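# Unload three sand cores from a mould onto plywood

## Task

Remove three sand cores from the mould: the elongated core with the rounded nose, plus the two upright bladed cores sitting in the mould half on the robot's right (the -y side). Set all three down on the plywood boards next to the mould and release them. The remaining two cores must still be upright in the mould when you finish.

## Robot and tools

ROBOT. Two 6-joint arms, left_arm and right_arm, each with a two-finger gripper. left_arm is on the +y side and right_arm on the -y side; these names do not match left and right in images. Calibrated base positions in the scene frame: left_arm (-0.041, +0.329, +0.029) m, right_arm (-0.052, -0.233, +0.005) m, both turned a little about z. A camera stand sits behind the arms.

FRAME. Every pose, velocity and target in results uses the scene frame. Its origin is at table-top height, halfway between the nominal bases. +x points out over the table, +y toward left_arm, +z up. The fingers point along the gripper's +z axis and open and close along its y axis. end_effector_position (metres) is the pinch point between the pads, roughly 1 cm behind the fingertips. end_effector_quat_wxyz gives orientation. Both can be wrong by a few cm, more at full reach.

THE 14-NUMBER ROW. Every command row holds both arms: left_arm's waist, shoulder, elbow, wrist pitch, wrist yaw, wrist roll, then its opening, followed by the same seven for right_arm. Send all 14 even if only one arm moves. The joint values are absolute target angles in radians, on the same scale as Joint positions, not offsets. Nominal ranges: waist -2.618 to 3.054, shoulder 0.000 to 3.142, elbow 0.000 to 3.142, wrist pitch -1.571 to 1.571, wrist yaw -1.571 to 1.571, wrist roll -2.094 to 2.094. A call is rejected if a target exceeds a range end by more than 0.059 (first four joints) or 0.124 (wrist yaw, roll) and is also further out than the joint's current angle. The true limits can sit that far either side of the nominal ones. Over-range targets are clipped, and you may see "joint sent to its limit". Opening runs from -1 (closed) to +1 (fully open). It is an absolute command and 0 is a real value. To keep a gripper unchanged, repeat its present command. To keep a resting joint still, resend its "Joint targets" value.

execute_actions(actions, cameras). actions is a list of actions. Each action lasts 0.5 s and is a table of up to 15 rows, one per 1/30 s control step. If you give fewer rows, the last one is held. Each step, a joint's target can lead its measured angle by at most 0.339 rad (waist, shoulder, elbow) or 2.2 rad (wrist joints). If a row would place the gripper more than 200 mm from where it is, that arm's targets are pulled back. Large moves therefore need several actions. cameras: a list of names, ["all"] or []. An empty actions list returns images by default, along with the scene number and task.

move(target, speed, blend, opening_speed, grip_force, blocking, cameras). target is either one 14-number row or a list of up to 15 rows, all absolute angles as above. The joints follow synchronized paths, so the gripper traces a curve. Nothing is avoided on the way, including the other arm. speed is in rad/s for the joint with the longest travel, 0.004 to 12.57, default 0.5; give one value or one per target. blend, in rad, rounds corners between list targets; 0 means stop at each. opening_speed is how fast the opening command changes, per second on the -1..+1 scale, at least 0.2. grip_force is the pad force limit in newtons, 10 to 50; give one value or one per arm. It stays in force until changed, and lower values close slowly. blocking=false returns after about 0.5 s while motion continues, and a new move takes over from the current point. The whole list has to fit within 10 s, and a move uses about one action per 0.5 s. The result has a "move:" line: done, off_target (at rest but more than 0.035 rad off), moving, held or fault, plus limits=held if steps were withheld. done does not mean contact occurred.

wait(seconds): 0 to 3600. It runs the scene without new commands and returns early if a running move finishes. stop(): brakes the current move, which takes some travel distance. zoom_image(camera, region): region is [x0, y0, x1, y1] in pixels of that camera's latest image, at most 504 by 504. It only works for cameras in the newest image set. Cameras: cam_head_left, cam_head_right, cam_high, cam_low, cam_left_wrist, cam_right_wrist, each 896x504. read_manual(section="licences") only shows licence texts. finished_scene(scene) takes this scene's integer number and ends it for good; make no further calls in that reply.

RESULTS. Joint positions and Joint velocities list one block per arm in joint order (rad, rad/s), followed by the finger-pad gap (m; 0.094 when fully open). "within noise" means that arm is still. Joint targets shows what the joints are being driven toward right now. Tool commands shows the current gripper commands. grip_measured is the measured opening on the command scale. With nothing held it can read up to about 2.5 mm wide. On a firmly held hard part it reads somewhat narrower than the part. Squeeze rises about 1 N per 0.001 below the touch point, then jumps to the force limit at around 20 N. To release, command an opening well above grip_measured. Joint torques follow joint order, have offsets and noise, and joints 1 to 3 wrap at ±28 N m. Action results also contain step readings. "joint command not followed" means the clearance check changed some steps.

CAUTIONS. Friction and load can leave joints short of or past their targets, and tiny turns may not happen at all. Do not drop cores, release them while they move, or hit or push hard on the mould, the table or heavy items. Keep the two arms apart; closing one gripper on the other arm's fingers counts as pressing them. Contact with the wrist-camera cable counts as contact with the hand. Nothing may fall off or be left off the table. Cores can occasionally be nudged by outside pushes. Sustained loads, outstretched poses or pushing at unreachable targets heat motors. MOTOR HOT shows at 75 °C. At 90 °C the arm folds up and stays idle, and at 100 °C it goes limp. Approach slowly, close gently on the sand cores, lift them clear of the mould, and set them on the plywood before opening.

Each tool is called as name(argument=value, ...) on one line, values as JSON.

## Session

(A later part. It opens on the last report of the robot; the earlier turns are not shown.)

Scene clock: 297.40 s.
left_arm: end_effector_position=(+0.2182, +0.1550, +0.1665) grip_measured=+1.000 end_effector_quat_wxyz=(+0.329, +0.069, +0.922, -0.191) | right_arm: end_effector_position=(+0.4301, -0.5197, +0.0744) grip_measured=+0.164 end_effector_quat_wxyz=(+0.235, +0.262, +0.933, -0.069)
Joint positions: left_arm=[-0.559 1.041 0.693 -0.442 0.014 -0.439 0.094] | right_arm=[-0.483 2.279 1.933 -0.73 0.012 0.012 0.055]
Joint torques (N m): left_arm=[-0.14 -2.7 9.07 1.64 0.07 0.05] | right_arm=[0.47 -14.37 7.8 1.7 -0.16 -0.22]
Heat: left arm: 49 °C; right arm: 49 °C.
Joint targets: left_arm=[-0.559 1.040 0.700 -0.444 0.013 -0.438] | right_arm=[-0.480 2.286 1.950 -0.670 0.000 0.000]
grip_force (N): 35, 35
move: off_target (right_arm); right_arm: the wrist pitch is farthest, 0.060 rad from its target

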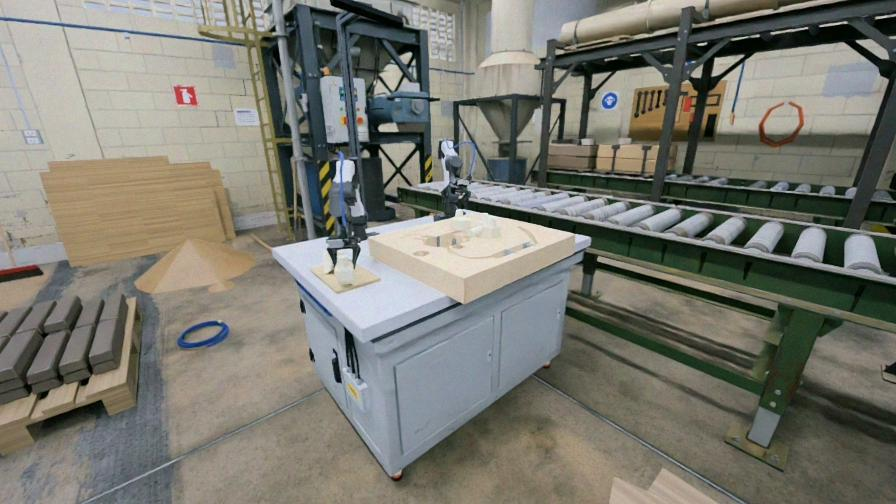

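move(target=[-0.559,1.04,0.7,-0.444,0.013,-0.438,1,-0.48,2.29,1.92,-0.635,0,0,-1], speed=0.1, cameras=["cam_low","cam_high"])

zoom_image(camera="cam_low", region=[300, 220, 390, 295])

zoom_image(camera="cam_high", region=[430, 70, 530, 150])

Scene clock: 301.40 s.
left_arm: end_effector_position=(+0.2182, +0.1550, +0.1665) grip_measured=+1.000 end_effector_quat_wxyz=(+0.329, +0.069, +0.922, -0.191) | right_arm: end_effector_position=(+0.4334, -0.5217, +0.0734) grip_measured=+0.164 end_effector_quat_wxyz=(+0.244, +0.261, +0.931, -0.071)
Joint positions: left_arm=[-0.559 1.041 0.693 -0.442 0.014 -0.439 0.094] | right_arm=[-0.483 2.279 1.92 -0.697 0.012 0.011 0.055]
Joint torques (N m): left_arm=[-0.16 -2.67 9.13 1.65 0.06 0.04] | right_arm=[0.57 -14.13 6.56 1.76 -0.14 -0.19]
Heat: left arm: 49 °C; right arm: 49 °C.
Joint targets: left_arm=[-0.559 1.040 0.700 -0.444 0.013 -0.438] | right_arm=[-0.480 2.290 1.920 -0.635 0.000 0.000]
grip_force (N): 35, 35
move: off_target (right_arm); right_arm: the wrist pitch is farthest, 0.062 rad from its target
Images, in order (width x height): cam_high 896x504, cam_low 896x504.

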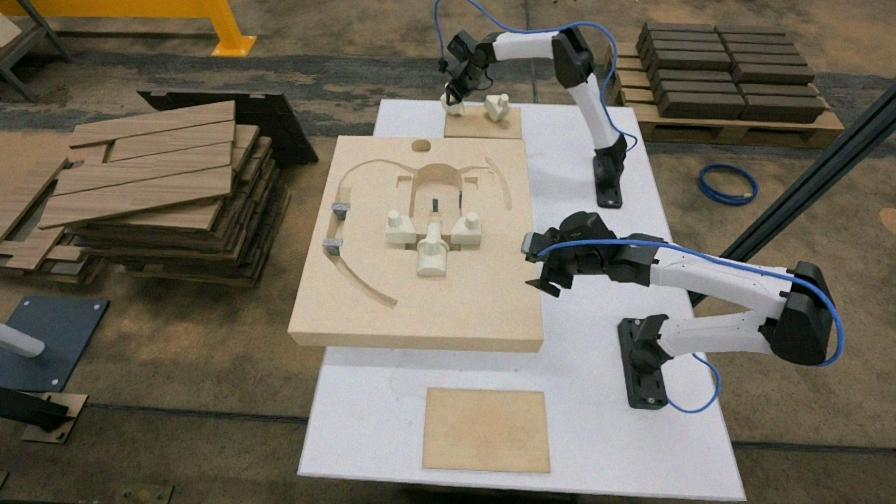

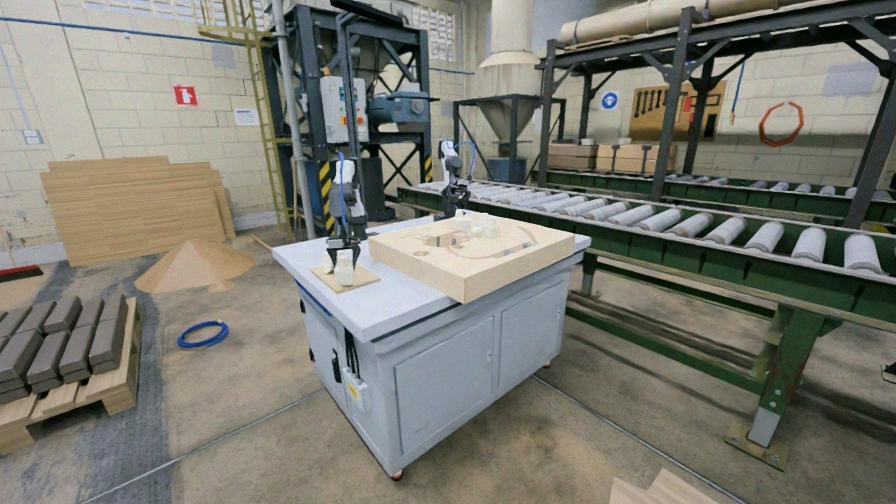

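Scaled by 5.600 from the camera's image (finer frame: 1280x720).

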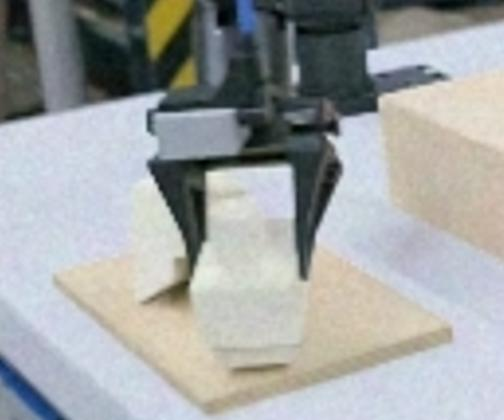

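Scaled by 5.040 from the camera's image (finer frame: 1280x720).

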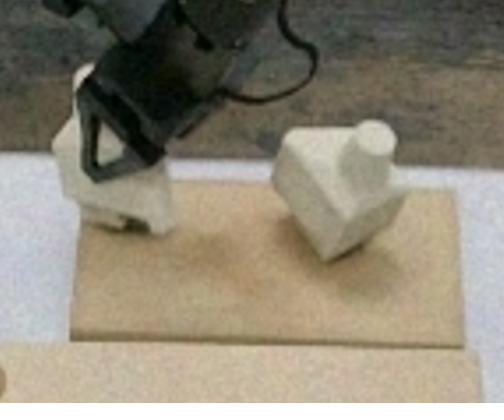

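move(target=[[-0.559,1.04,0.7,-0.444,0.013,-0.438,1,-0.48,2.16,1.85,-0.67,0,0,-1],[-0.559,1.04,0.7,-0.444,0.013,-0.438,1,-0.48,2.195,1.79,-0.59,0,0,-1]], speed=0.15, cameras=["cam_low","cam_high"])

zoom_image(camera="cam_low", region=[300, 220, 390, 295])

zoom_image(camera="cam_high", region=[430, 70, 530, 150])

Scene clock: 309.20 s.
left_arm: end_effector_position=(+0.2182, +0.1550, +0.1665) grip_measured=+1.000 end_effector_quat_wxyz=(+0.329, +0.069, +0.922, -0.191) | right_arm: end_effector_position=(+0.4195, -0.5135, +0.0691) grip_measured=+0.162 end_effector_quat_wxyz=(+0.241, +0.260, +0.932, -0.071)
Joint positions: left_arm=[-0.559 1.041 0.693 -0.442 0.014 -0.439 0.094] | right_arm=[-0.483 2.217 1.803 -0.649 0.012 0.008 0.055]
Joint torques (N m): left_arm=[-0.12 -2.66 9.03 1.65 0.06 0.02] | right_arm=[0.7 -16.64 5.59 1.78 -0.1 -0.17]
Heat: left arm: 49 °C; right arm: 50 °C.
Joint targets: left_arm=[-0.559 1.040 0.700 -0.444 0.013 -0.438] | right_arm=[-0.480 2.195 1.790 -0.590 0.000 0.000]
grip_force (N): 35, 35
move: off_target (right_arm); right_arm: the wrist pitch is farthest, 0.059 rad from its target
Images, in order (width x height): cam_high 896x504, cam_low 896x504.

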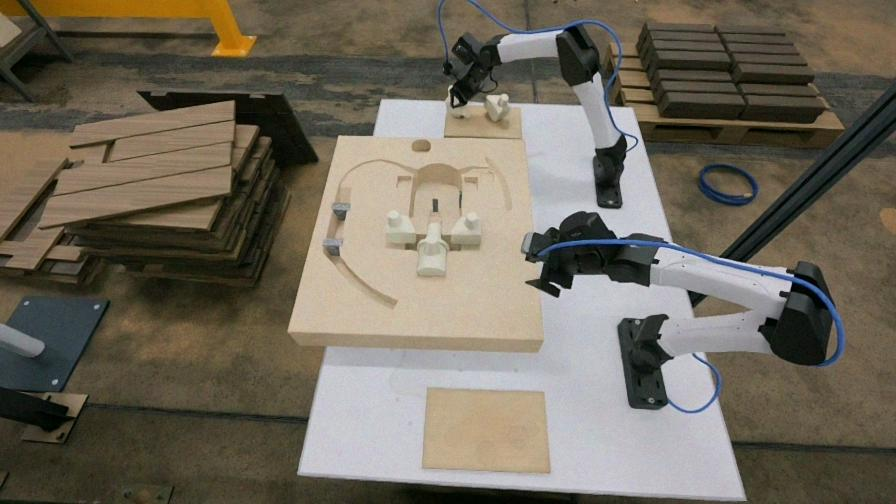

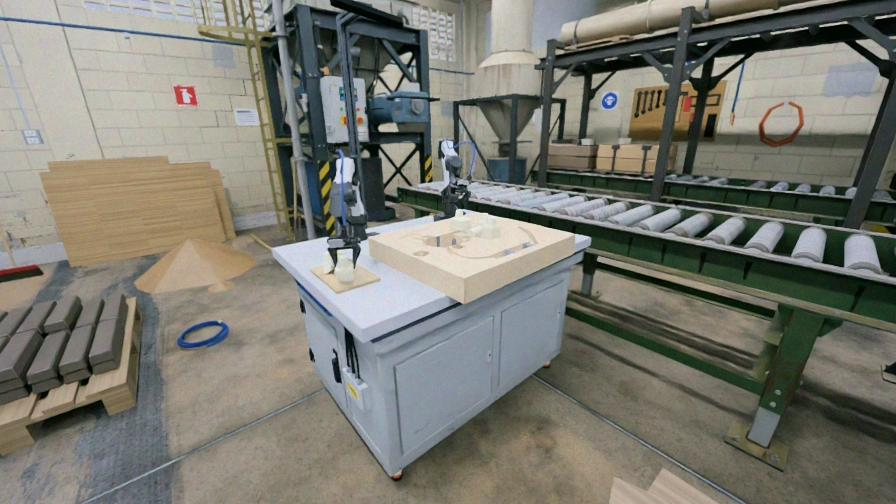

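Scaled by 5.600 from the camera's image (finer frame: 1280x720).

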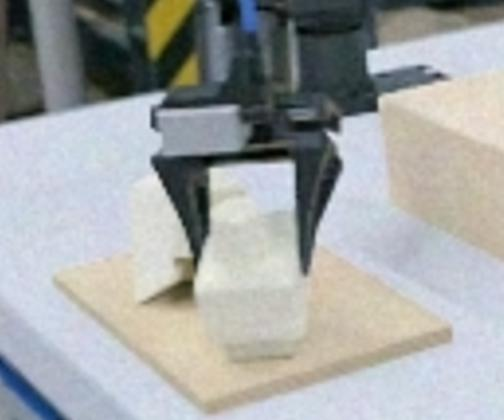

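Scaled by 5.040 from the camera's image (finer frame: 1280x720).

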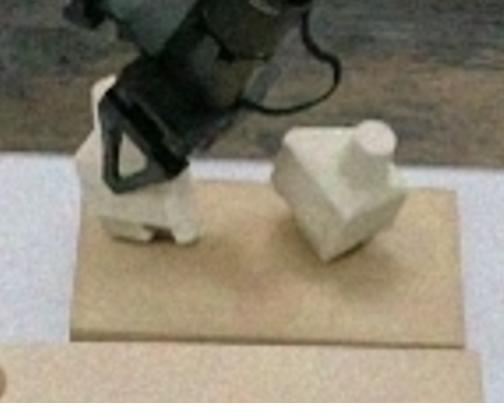

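move(target=[[-0.559,1.04,0.7,-0.444,0.013,-0.438,1,-0.48,2.195,1.79,-0.59,0,0,0.9],[-0.363,2.2417,2.3045,-1.1968,0,0,1,-0.48,1.9496,1.7995,-0.9099,0,0,0.9]], speed=0.6, opening_speed=0.8, cameras=["cam_low","cam_left_wrist","cam_high"])

zoom_image(camera="cam_low", region=[300, 220, 390, 295])

zoom_image(camera="cam_high", region=[360, 70, 530, 290])

Scene clock: 327.50 s.
left_arm: end_effector_position=(+0.4454, +0.1266, +0.1998) grip_measured=+1.000 end_effector_quat_wxyz=(+0.211, +0.184, +0.959, -0.050) | right_arm: end_effector_position=(+0.3732, -0.4857, +0.1569) grip_measured=+0.898 end_effector_quat_wxyz=(+0.234, +0.260, +0.934, -0.068)
Joint positions: left_arm=[-0.366 2.223 2.274 -1.185 0.013 -0.014 0.094] | right_arm=[-0.483 1.981 1.8 -0.898 0.01 0.008 0.089]
Joint torques (N m): left_arm=[0.21 -9.98 10.47 1.08 -0.06 0.23] | right_arm=[0.57 -15.5 6.56 1.04 -0.11 -0.12]
Heat: left arm: 49 °C; right arm: 53 °C.
Joint targets: left_arm=[-0.363 2.242 2.304 -1.197 0.000 0.000] | right_arm=[-0.480 1.950 1.799 -0.910 0.000 0.000]
grip_force (N): 35, 35
move: done
Images, in order (width x height): cam_high 896x504, cam_low 896x504, cam_left_wrist 896x504.

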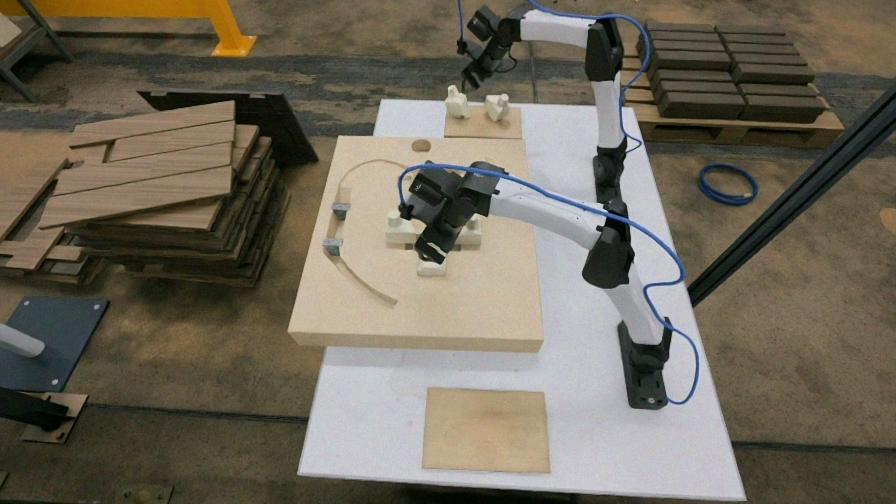

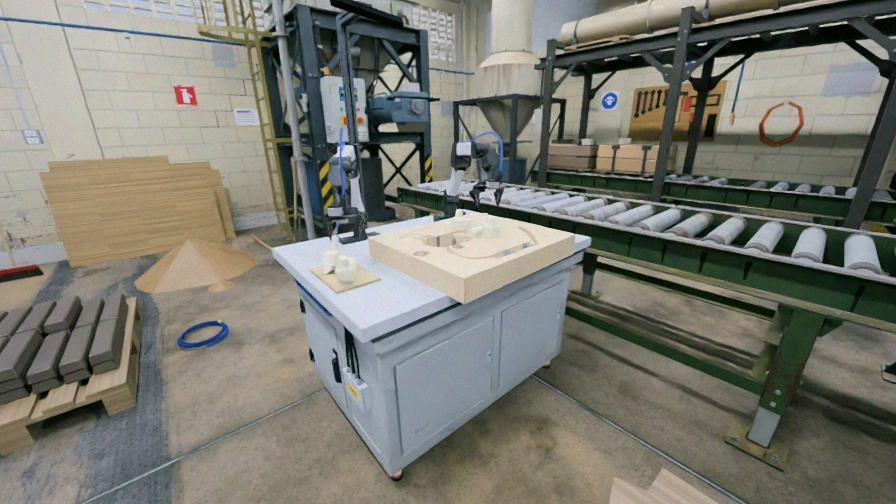

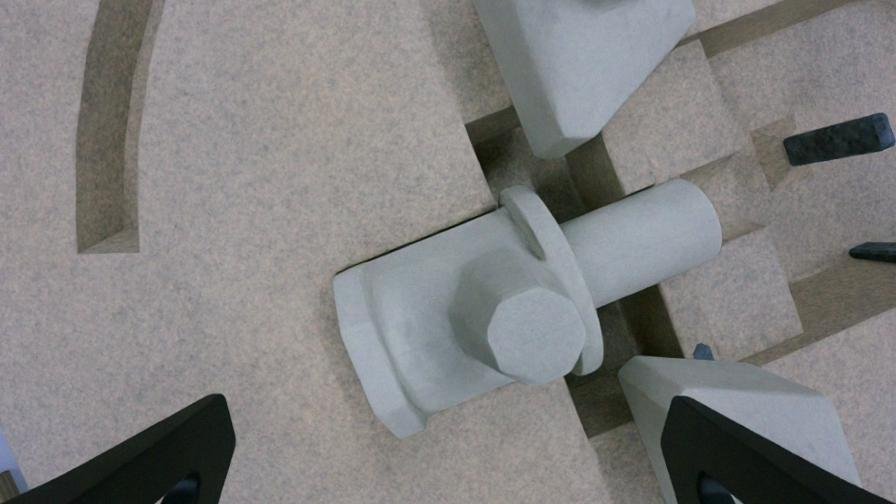

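Scaled by 5.600 from the camera's image (finer frame: 1280x720).

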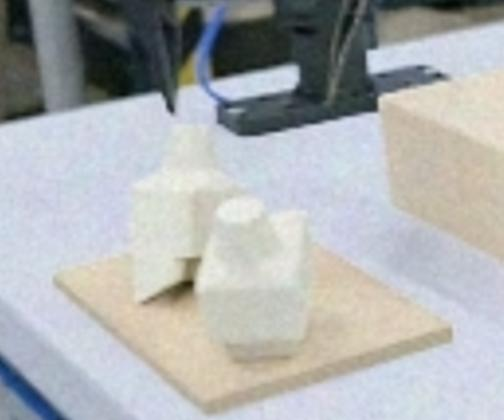

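Scaled by 2.291 from the camera's image (finer frame: 1280x720).

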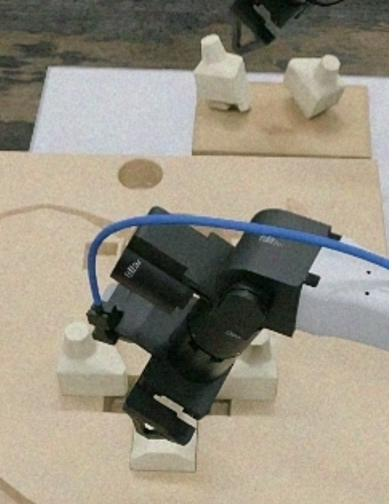

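zoom_image(camera="cam_left_wrist", region=[310, 150, 750, 450])

zoom_image(camera="cam_low", region=[430, 195, 530, 265])

zoom_image(camera="cam_high", region=[370, 190, 490, 290])

Scaled by 1.145 from the camera's image (finer frame: 1280x720).

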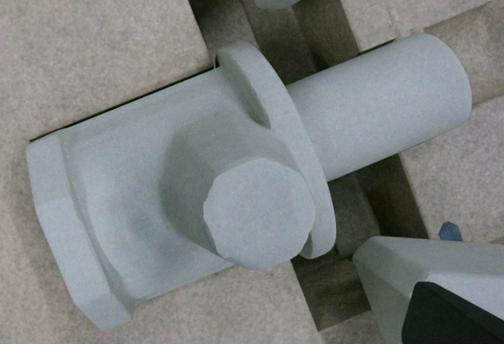

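Scaled by 5.040 from the camera's image (finer frame: 1280x720).

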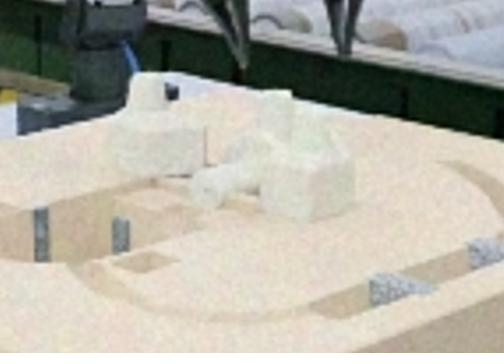

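Scaled by 4.200 from the camera's image (finer frame: 1280x720).

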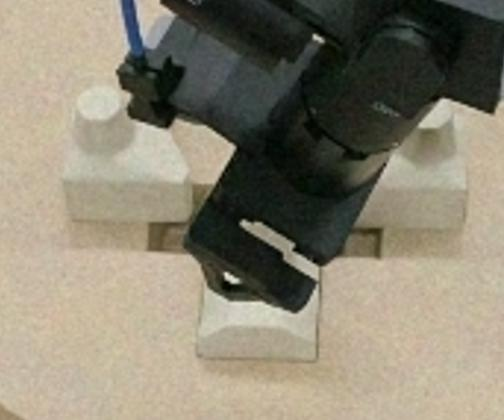

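move(target=[-0.387,2.2406,2.1808,-1.0742,0.13,0.28,1,-0.48,1.9496,1.7995,-0.9099,0,0,0.9], speed=0.5, cameras=["cam_low","cam_left_wrist"])

zoom_image(camera="cam_low", region=[430, 185, 540, 265])

Scene clock: 363.57 s.
left_arm: end_effector_position=(+0.4437, +0.0972, +0.1853) grip_measured=+1.000 end_effector_quat_wxyz=(+0.224, +0.334, +0.913, -0.072) | right_arm: end_effector_position=(+0.3732, -0.4857, +0.1569) grip_measured=+0.898 end_effector_quat_wxyz=(+0.234, +0.260, +0.934, -0.068)
Joint positions: left_arm=[-0.384 2.223 2.199 -1.084 0.116 0.266 0.094] | right_arm=[-0.483 1.981 1.8 -0.898 0.01 0.008 0.089]
Joint torques (N m): left_arm=[-0.35 -10.18 6.17 1.28 0.34 0.11] | right_arm=[0.51 -15.43 6.54 1.07 -0.12 -0.2]
Motor temperatures (°C): left_arm=[23 47 51 36 22 22 25] | right_arm=[25 54 40 38 21 24 22]
Heat: left arm: 51 °C; right arm: 54 °C.
Joint targets: left_arm=[-0.387 2.241 2.181 -1.074 0.130 0.280] | right_arm=[-0.480 1.950 1.799 -0.910 0.000 0.000]
grip_force (N): 35, 35
move: done

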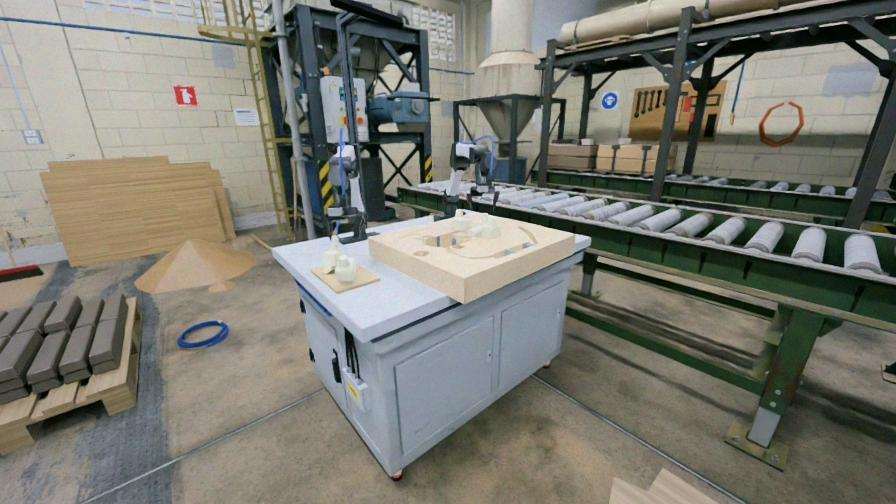

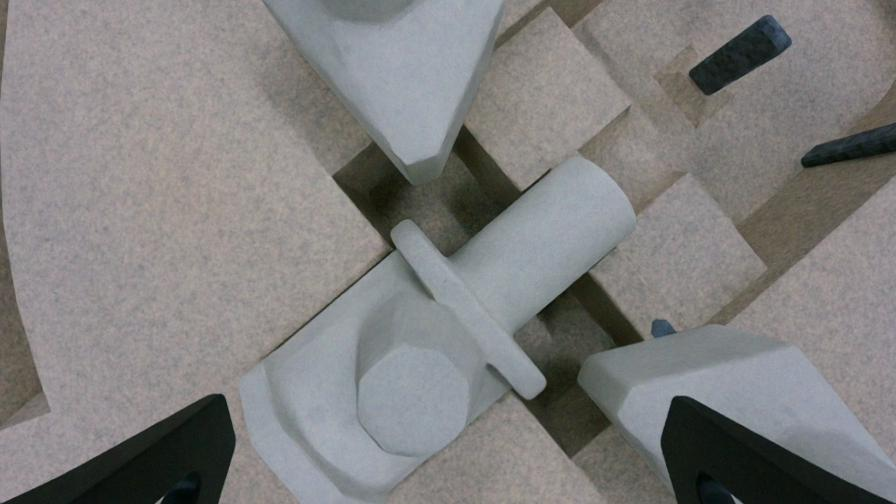

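Scaled by 4.582 from the camera's image (finer frame: 1280x720).

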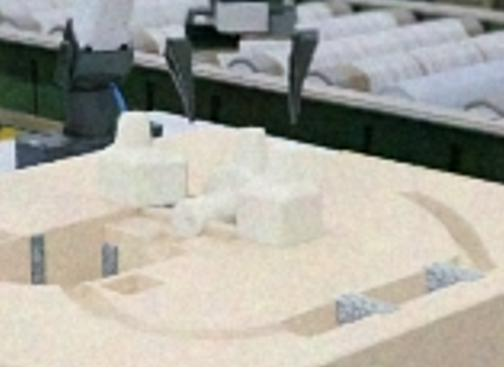

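move(target=[-0.374,2.258,2.125,-1.0,0.13,0.28,1,-0.48,1.9496,1.7995,-0.9099,0,0,0.9], speed=0.2, cameras=["cam_low","cam_left_wrist"])

zoom_image(camera="cam_low", region=[430, 185, 540, 265])

Scene clock: 375.80 s.
left_arm: end_effector_position=(+0.4512, +0.0975, +0.1644) grip_measured=+1.000 end_effector_quat_wxyz=(+0.225, +0.331, +0.914, -0.072) | right_arm: end_effector_position=(+0.3732, -0.4857, +0.1569) grip_measured=+0.898 end_effector_quat_wxyz=(+0.234, +0.260, +0.934, -0.068)
Joint positions: left_arm=[-0.378 2.239 2.142 -1.011 0.116 0.266 0.094] | right_arm=[-0.483 1.981 1.8 -0.898 0.01 0.008 0.089]
Joint torques (N m): left_arm=[0.25 -10.14 6.37 1.22 0.33 0.14] | right_arm=[0.51 -15.64 6.58 1.07 -0.1 -0.12]
Motor temperatures (°C): left_arm=[23 49 47 36 22 22 25] | right_arm=[25 55 40 37 21 24 22]
Heat: left arm: 49 °C; right arm: 55 °C.
Joint targets: left_arm=[-0.374 2.258 2.125 -1.000 0.130 0.280] | right_arm=[-0.480 1.950 1.799 -0.910 0.000 0.000]
grip_force (N): 35, 35
move: done

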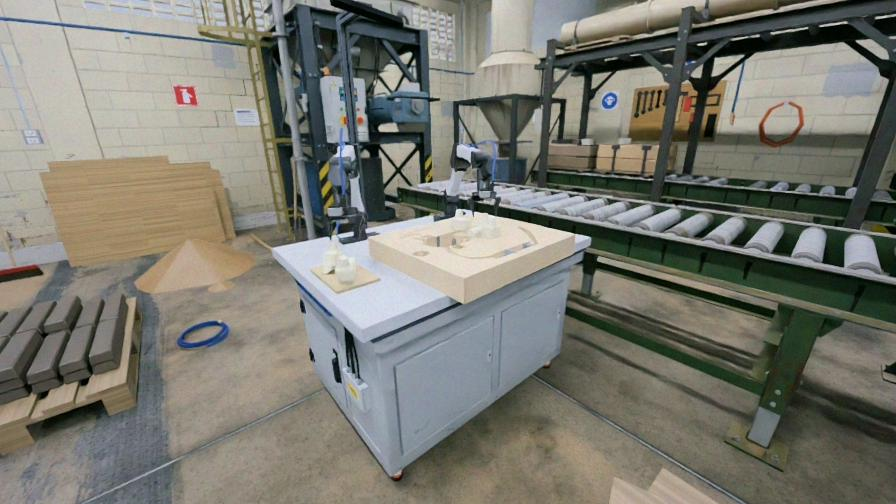

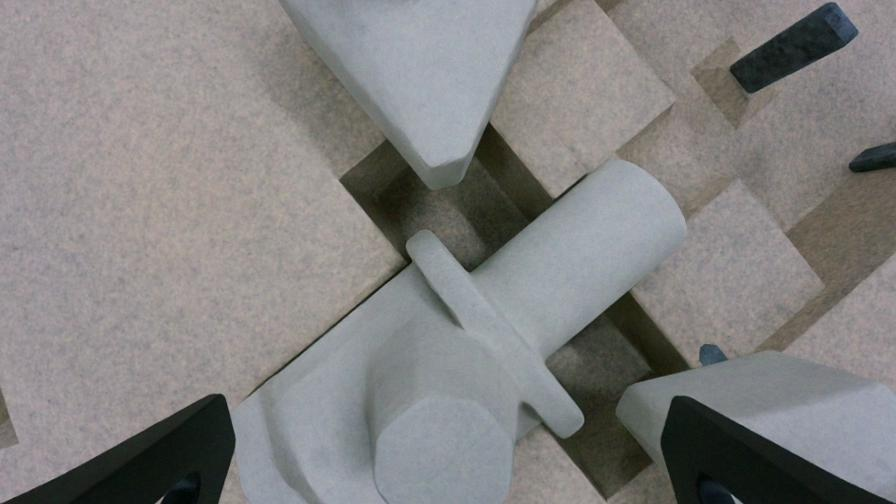

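Scaled by 4.582 from the camera's image (finer frame: 1280x720).

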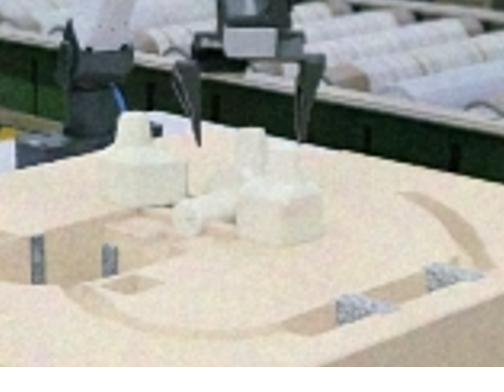

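move(target=[[-0.372,2.268,2.09,-0.955,0.13,0.28,1,-0.48,1.9496,1.7995,-0.9099,0,0,0.9],[-0.372,2.268,2.09,-0.955,0.13,0.28,-1,-0.48,1.9496,1.7995,-0.9099,0,0,0.9]], speed=0.2, grip_force=[45, 45], cameras=["cam_low","cam_left_wrist"])

zoom_image(camera="cam_low", region=[430, 185, 540, 265])

Scene clock: 387.93 s.
left_arm: end_effector_position=(+0.4547, +0.0965, +0.1521) grip_measured=-0.246 end_effector_quat_wxyz=(+0.225, +0.332, +0.913, -0.072) | right_arm: end_effector_position=(+0.3732, -0.4857, +0.1569) grip_measured=+0.898 end_effector_quat_wxyz=(+0.234, +0.260, +0.934, -0.068)
Joint positions: left_arm=[-0.377 2.248 2.107 -0.965 0.117 0.269 0.035] | right_arm=[-0.483 1.981 1.8 -0.898 0.01 0.008 0.089]
Joint torques (N m): left_arm=[0.49 -10.44 6.42 1.3 0.32 0.11] | right_arm=[0.57 -15.45 6.67 1.1 -0.11 -0.17]
Motor temperatures (°C): left_arm=[23 51 46 36 22 22 25] | right_arm=[25 56 40 37 21 24 22]
Heat: left arm: 51 °C; right arm: 56 °C.
Joint targets: left_arm=[-0.372 2.268 2.090 -0.955 0.130 0.280] | right_arm=[-0.480 1.950 1.799 -0.910 0.000 0.000]
grip_force (N): 45, 45
move: done

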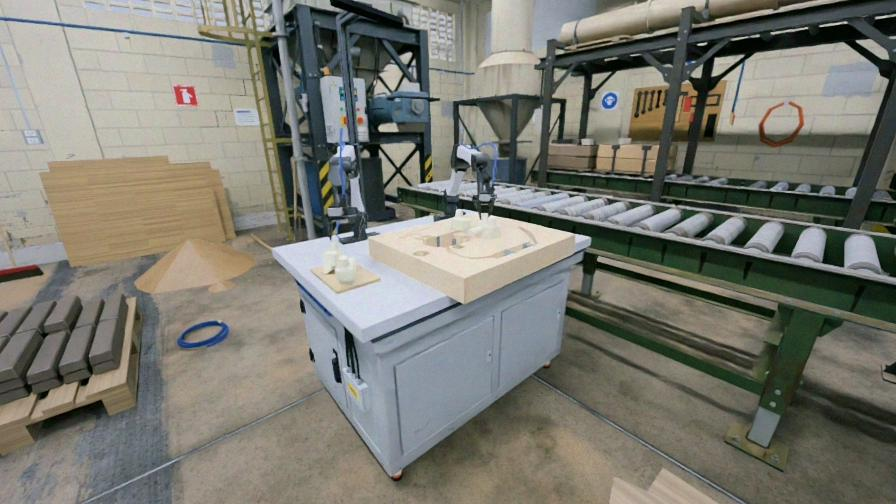

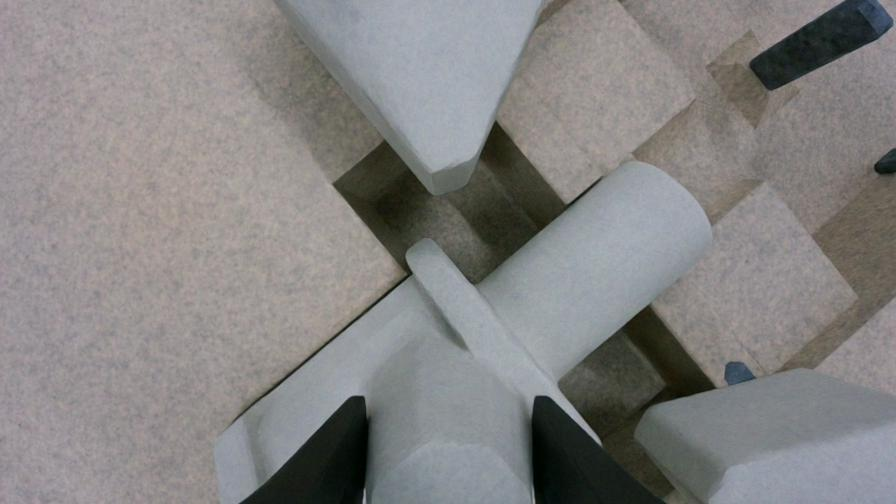

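Scaled by 4.582 from the camera's image (finer frame: 1280x720).

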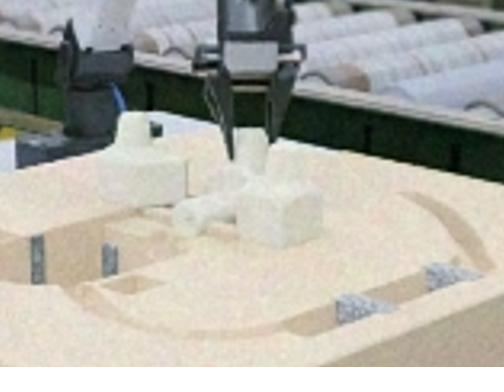

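move(target=[[-0.377,2.2901,2.3391,-1.169,0.13,0.28,-1,-0.48,1.9496,1.7995,-0.9099,0,0,0.9],[-0.377,2.3362,2.4915,-1.2753,0.13,0.28,-1,-0.48,1.9496,1.7995,-0.9099,0,0,0.9],[-0.377,1.8655,1.858,-1.1125,0.13,0.28,-1,-0.48,1.9496,1.7995,-0.9099,0,0,0.9],[0.34,1.7173,1.6749,-1.0776,-0.2,-0.415,-1,-0.48,1.9496,1.7995,-0.9099,0,0,0.9]], speed=0.6, blend=0.05, cameras=["cam_low","cam_left_wrist","cam_head_left","cam_high"])

zoom_image(camera="cam_high", region=[400, 240, 600, 420])

zoom_image(camera="cam_low", region=[430, 135, 570, 235])

Scene clock: 408.17 s.
left_arm: end_effector_position=(+0.3441, +0.4892, +0.2298) grip_measured=-0.972 end_effector_quat_wxyz=(+0.222, -0.362, +0.902, +0.080) | right_arm: end_effector_position=(+0.3732, -0.4857, +0.1569) grip_measured=+0.898 end_effector_quat_wxyz=(+0.234, +0.260, +0.934, -0.068)
Joint positions: left_arm=[0.343 1.738 1.693 -1.085 -0.183 -0.402 0.001] | right_arm=[-0.483 1.981 1.8 -0.898 0.01 0.008 0.089]
Joint torques (N m): left_arm=[-0.39 -9.76 6.13 1.21 -0.22 -0.12] | right_arm=[0.44 -15.45 6.35 1.07 -0.11 -0.18]
Motor temperatures (°C): left_arm=[23 52 45 36 22 22 26] | right_arm=[25 56 39 37 21 24 22]
Heat: left arm: 52 °C; right arm: 56 °C.
Joint targets: left_arm=[0.340 1.717 1.675 -1.078 -0.200 -0.415] | right_arm=[-0.480 1.950 1.799 -0.910 0.000 0.000]
grip_force (N): 45, 45
move: done
Images, in order (width x height): cam_head_left 896x504, cam_high 896x504, cam_low 896x504, cam_left_wrist 896x504.

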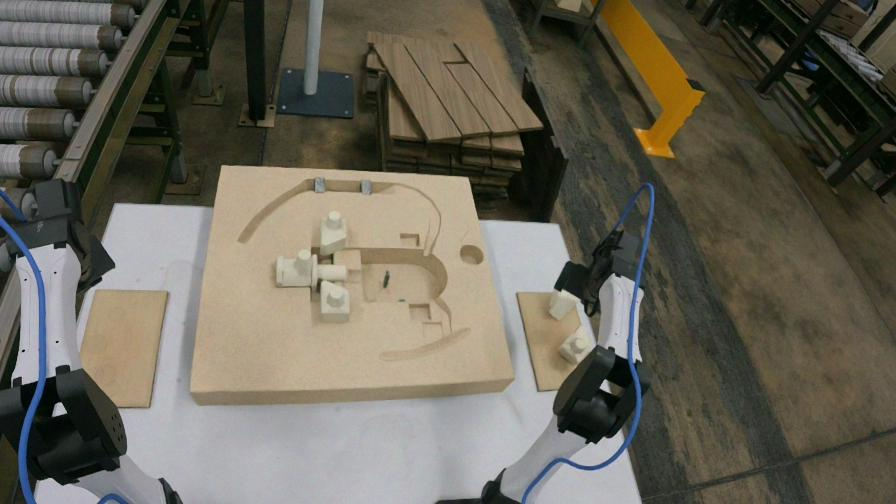

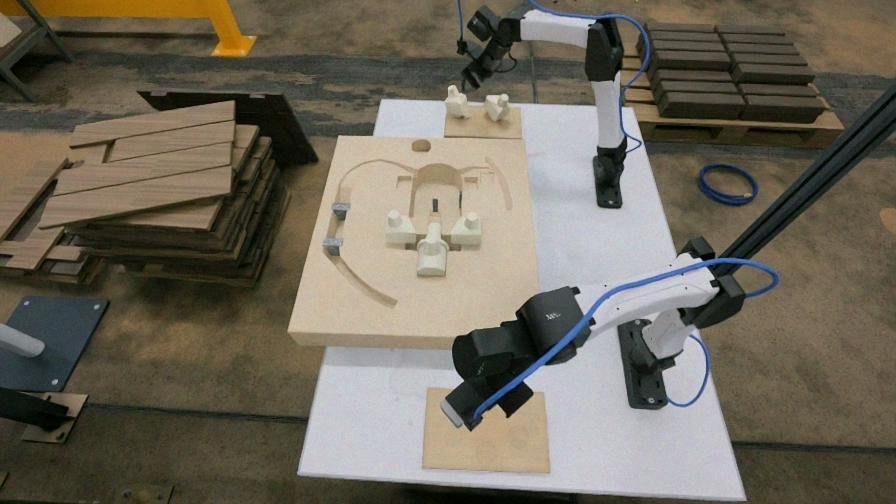

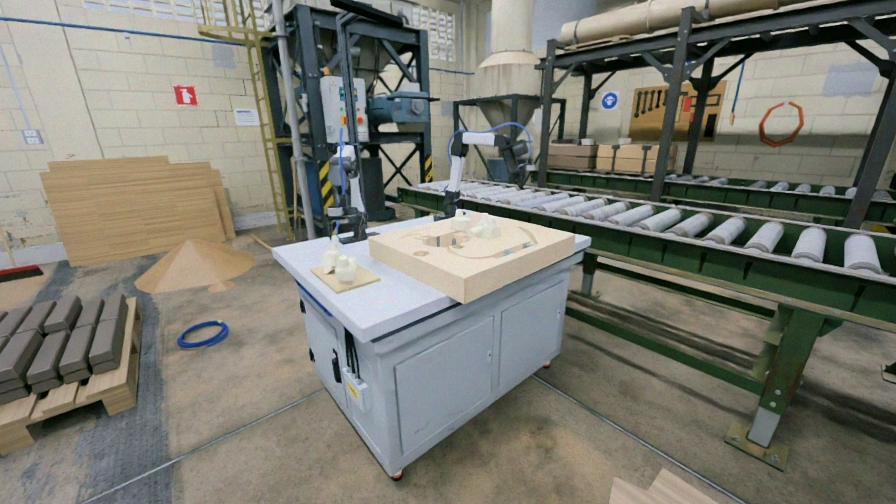

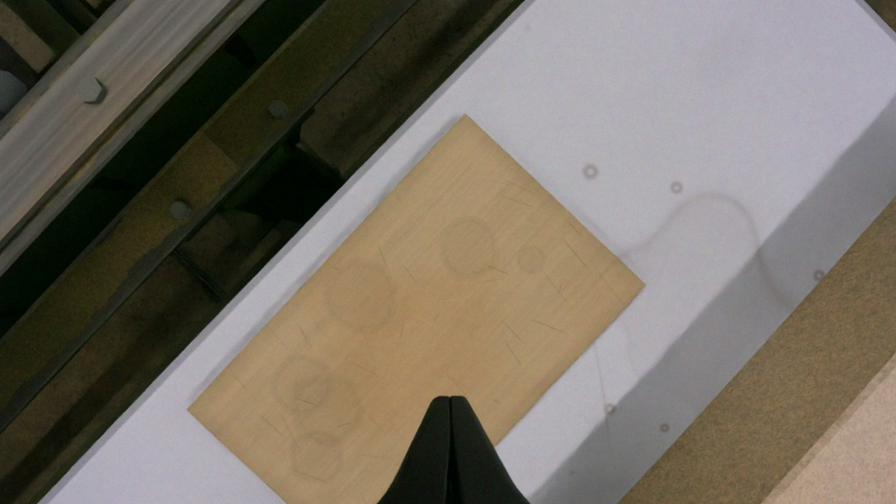

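Scaled by 2.520 from the camera's image (finer frame: 1280x720).

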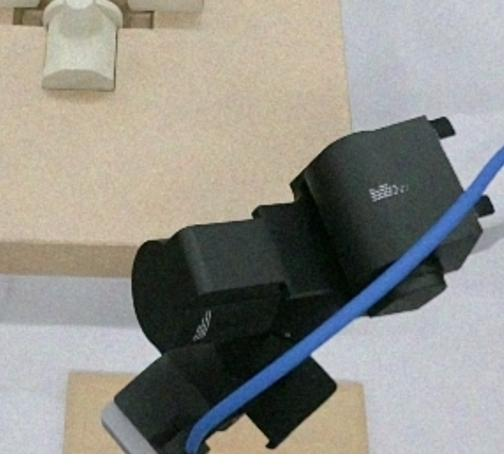

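Scaled by 3.600 from the camera's image (finer frame: 1280x720).

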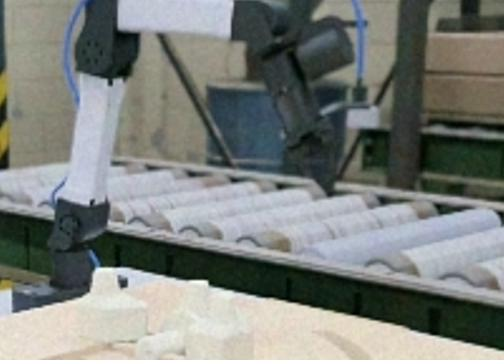

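move(target=[[-0.338,2.0675,2.0867,-0.9192,0.205,0.258,1,-0.48,1.9496,1.7995,-0.9099,0,0,0.9],[-0.338,2.0318,1.7735,-0.6417,0.205,0.258,1,-0.48,1.9496,1.7995,-0.9099,0,0,0.9]], speed=0.6, blend=0.05, grip_force=[50, 45], cameras=["cam_left_wrist"])

Scene clock: 442.20 s.
left_arm: end_effector_position=(+0.4546, +0.1035, +0.1815) grip_measured=+0.999 end_effector_quat_wxyz=(+0.319, +0.312, +0.888, -0.110) | right_arm: end_effector_position=(+0.3732, -0.4857, +0.1569) grip_measured=+0.898 end_effector_quat_wxyz=(+0.234, +0.260, +0.934, -0.068)
Joint positions: left_arm=[-0.342 2.043 1.79 -0.653 0.191 0.244 0.094] | right_arm=[-0.483 1.981 1.8 -0.898 0.01 0.008 0.089]
Joint torques (N m): left_arm=[0.25 -11.77 6.75 1.58 0.33 0.13] | right_arm=[0.62 -15.39 6.5 1.04 -0.16 -0.14]
Motor temperatures (°C): left_arm=[23 51 43 36 22 22 26] | right_arm=[25 58 39 36 21 24 22]
Heat: left arm: 51 °C; right arm: 58 °C.
Joint targets: left_arm=[-0.338 2.032 1.773 -0.642 0.205 0.258] | right_arm=[-0.480 1.950 1.799 -0.910 0.000 0.000]
grip_force (N): 50, 45
move: done

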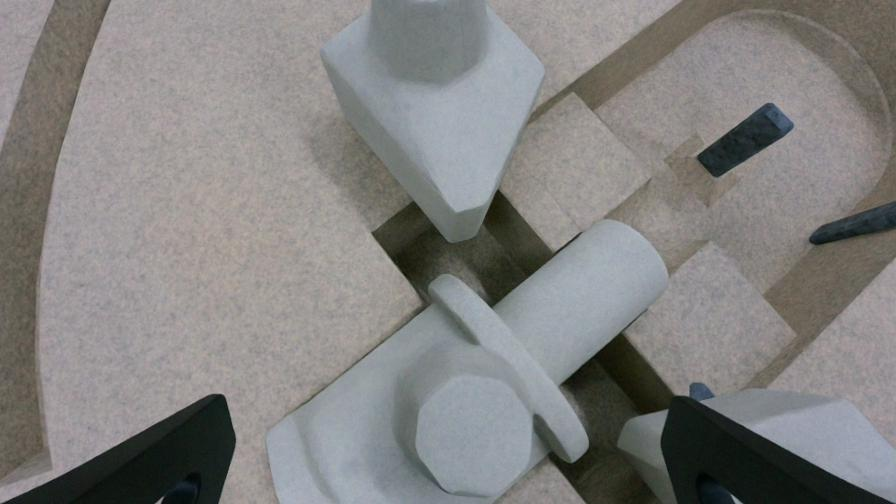

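move(target=[[-0.344,2.041,1.655,-0.514,0.205,0.258,1,-0.48,1.9496,1.7995,-0.9099,0,0,0.9],[-0.344,2.041,1.655,-0.514,0.205,0.258,-1,-0.48,1.9496,1.7995,-0.9099,0,0,0.9]], speed=0.25, cameras=["cam_left_wrist","cam_low"])

zoom_image(camera="cam_low", region=[430, 185, 540, 265])

Scene clock: 449.53 s.
left_arm: end_effector_position=(+0.4526, +0.1015, +0.1533) grip_measured=-0.265 end_effector_quat_wxyz=(+0.322, +0.317, +0.885, -0.114) | right_arm: end_effector_position=(+0.3732, -0.4857, +0.1569) grip_measured=+0.898 end_effector_quat_wxyz=(+0.234, +0.260, +0.934, -0.068)
Joint positions: left_arm=[-0.344 2.043 1.673 -0.53 0.202 0.25 0.035] | right_arm=[-0.483 1.981 1.8 -0.898 0.01 0.008 0.089]
Joint torques (N m): left_arm=[-0.16 -11.04 6.61 1.65 0.24 0.09] | right_arm=[0.7 -15.43 6.68 1.05 -0.08 -0.13]
Motor temperatures (°C): left_arm=[23 54 42 36 22 22 26] | right_arm=[25 58 39 36 21 24 22]
Heat: left arm: 54 °C; right arm: 58 °C.
Joint targets: left_arm=[-0.344 2.041 1.655 -0.514 0.205 0.258] | right_arm=[-0.480 1.950 1.799 -0.910 0.000 0.000]
grip_force (N): 50, 45
move: done
Images, in order (width x height): cam_low 896x504, cam_left_wrist 896x504.

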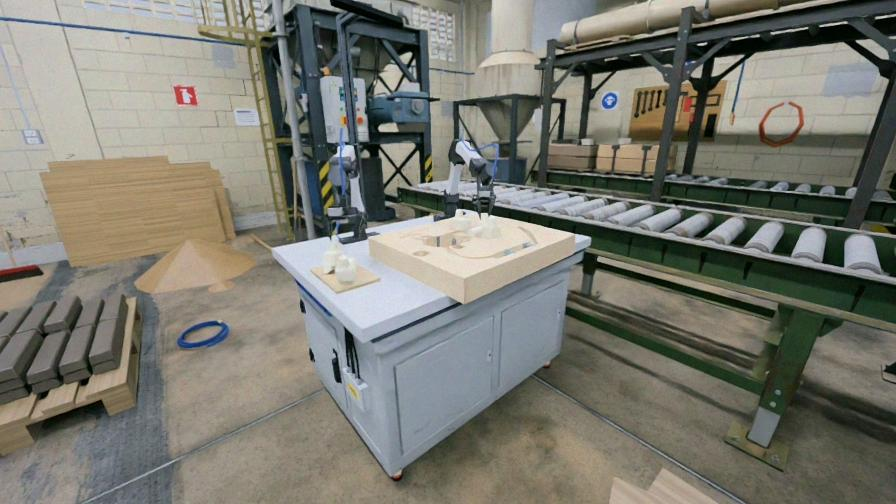

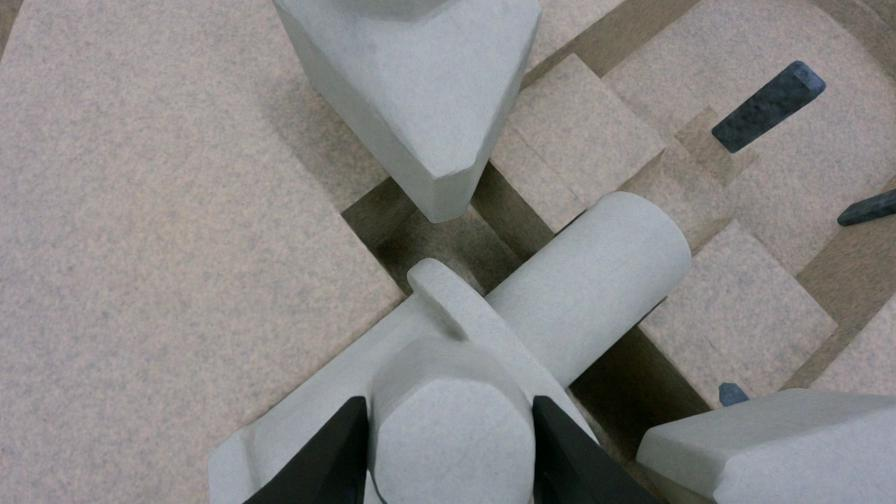

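Scaled by 4.582 from the camera's image (finer frame: 1280x720).

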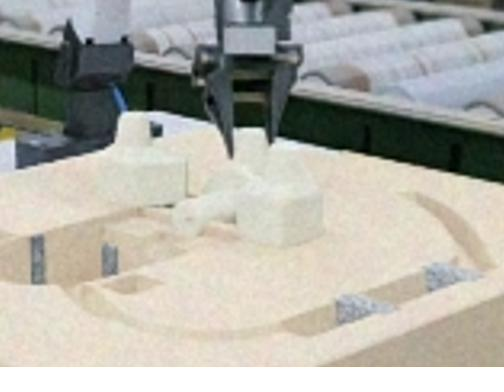

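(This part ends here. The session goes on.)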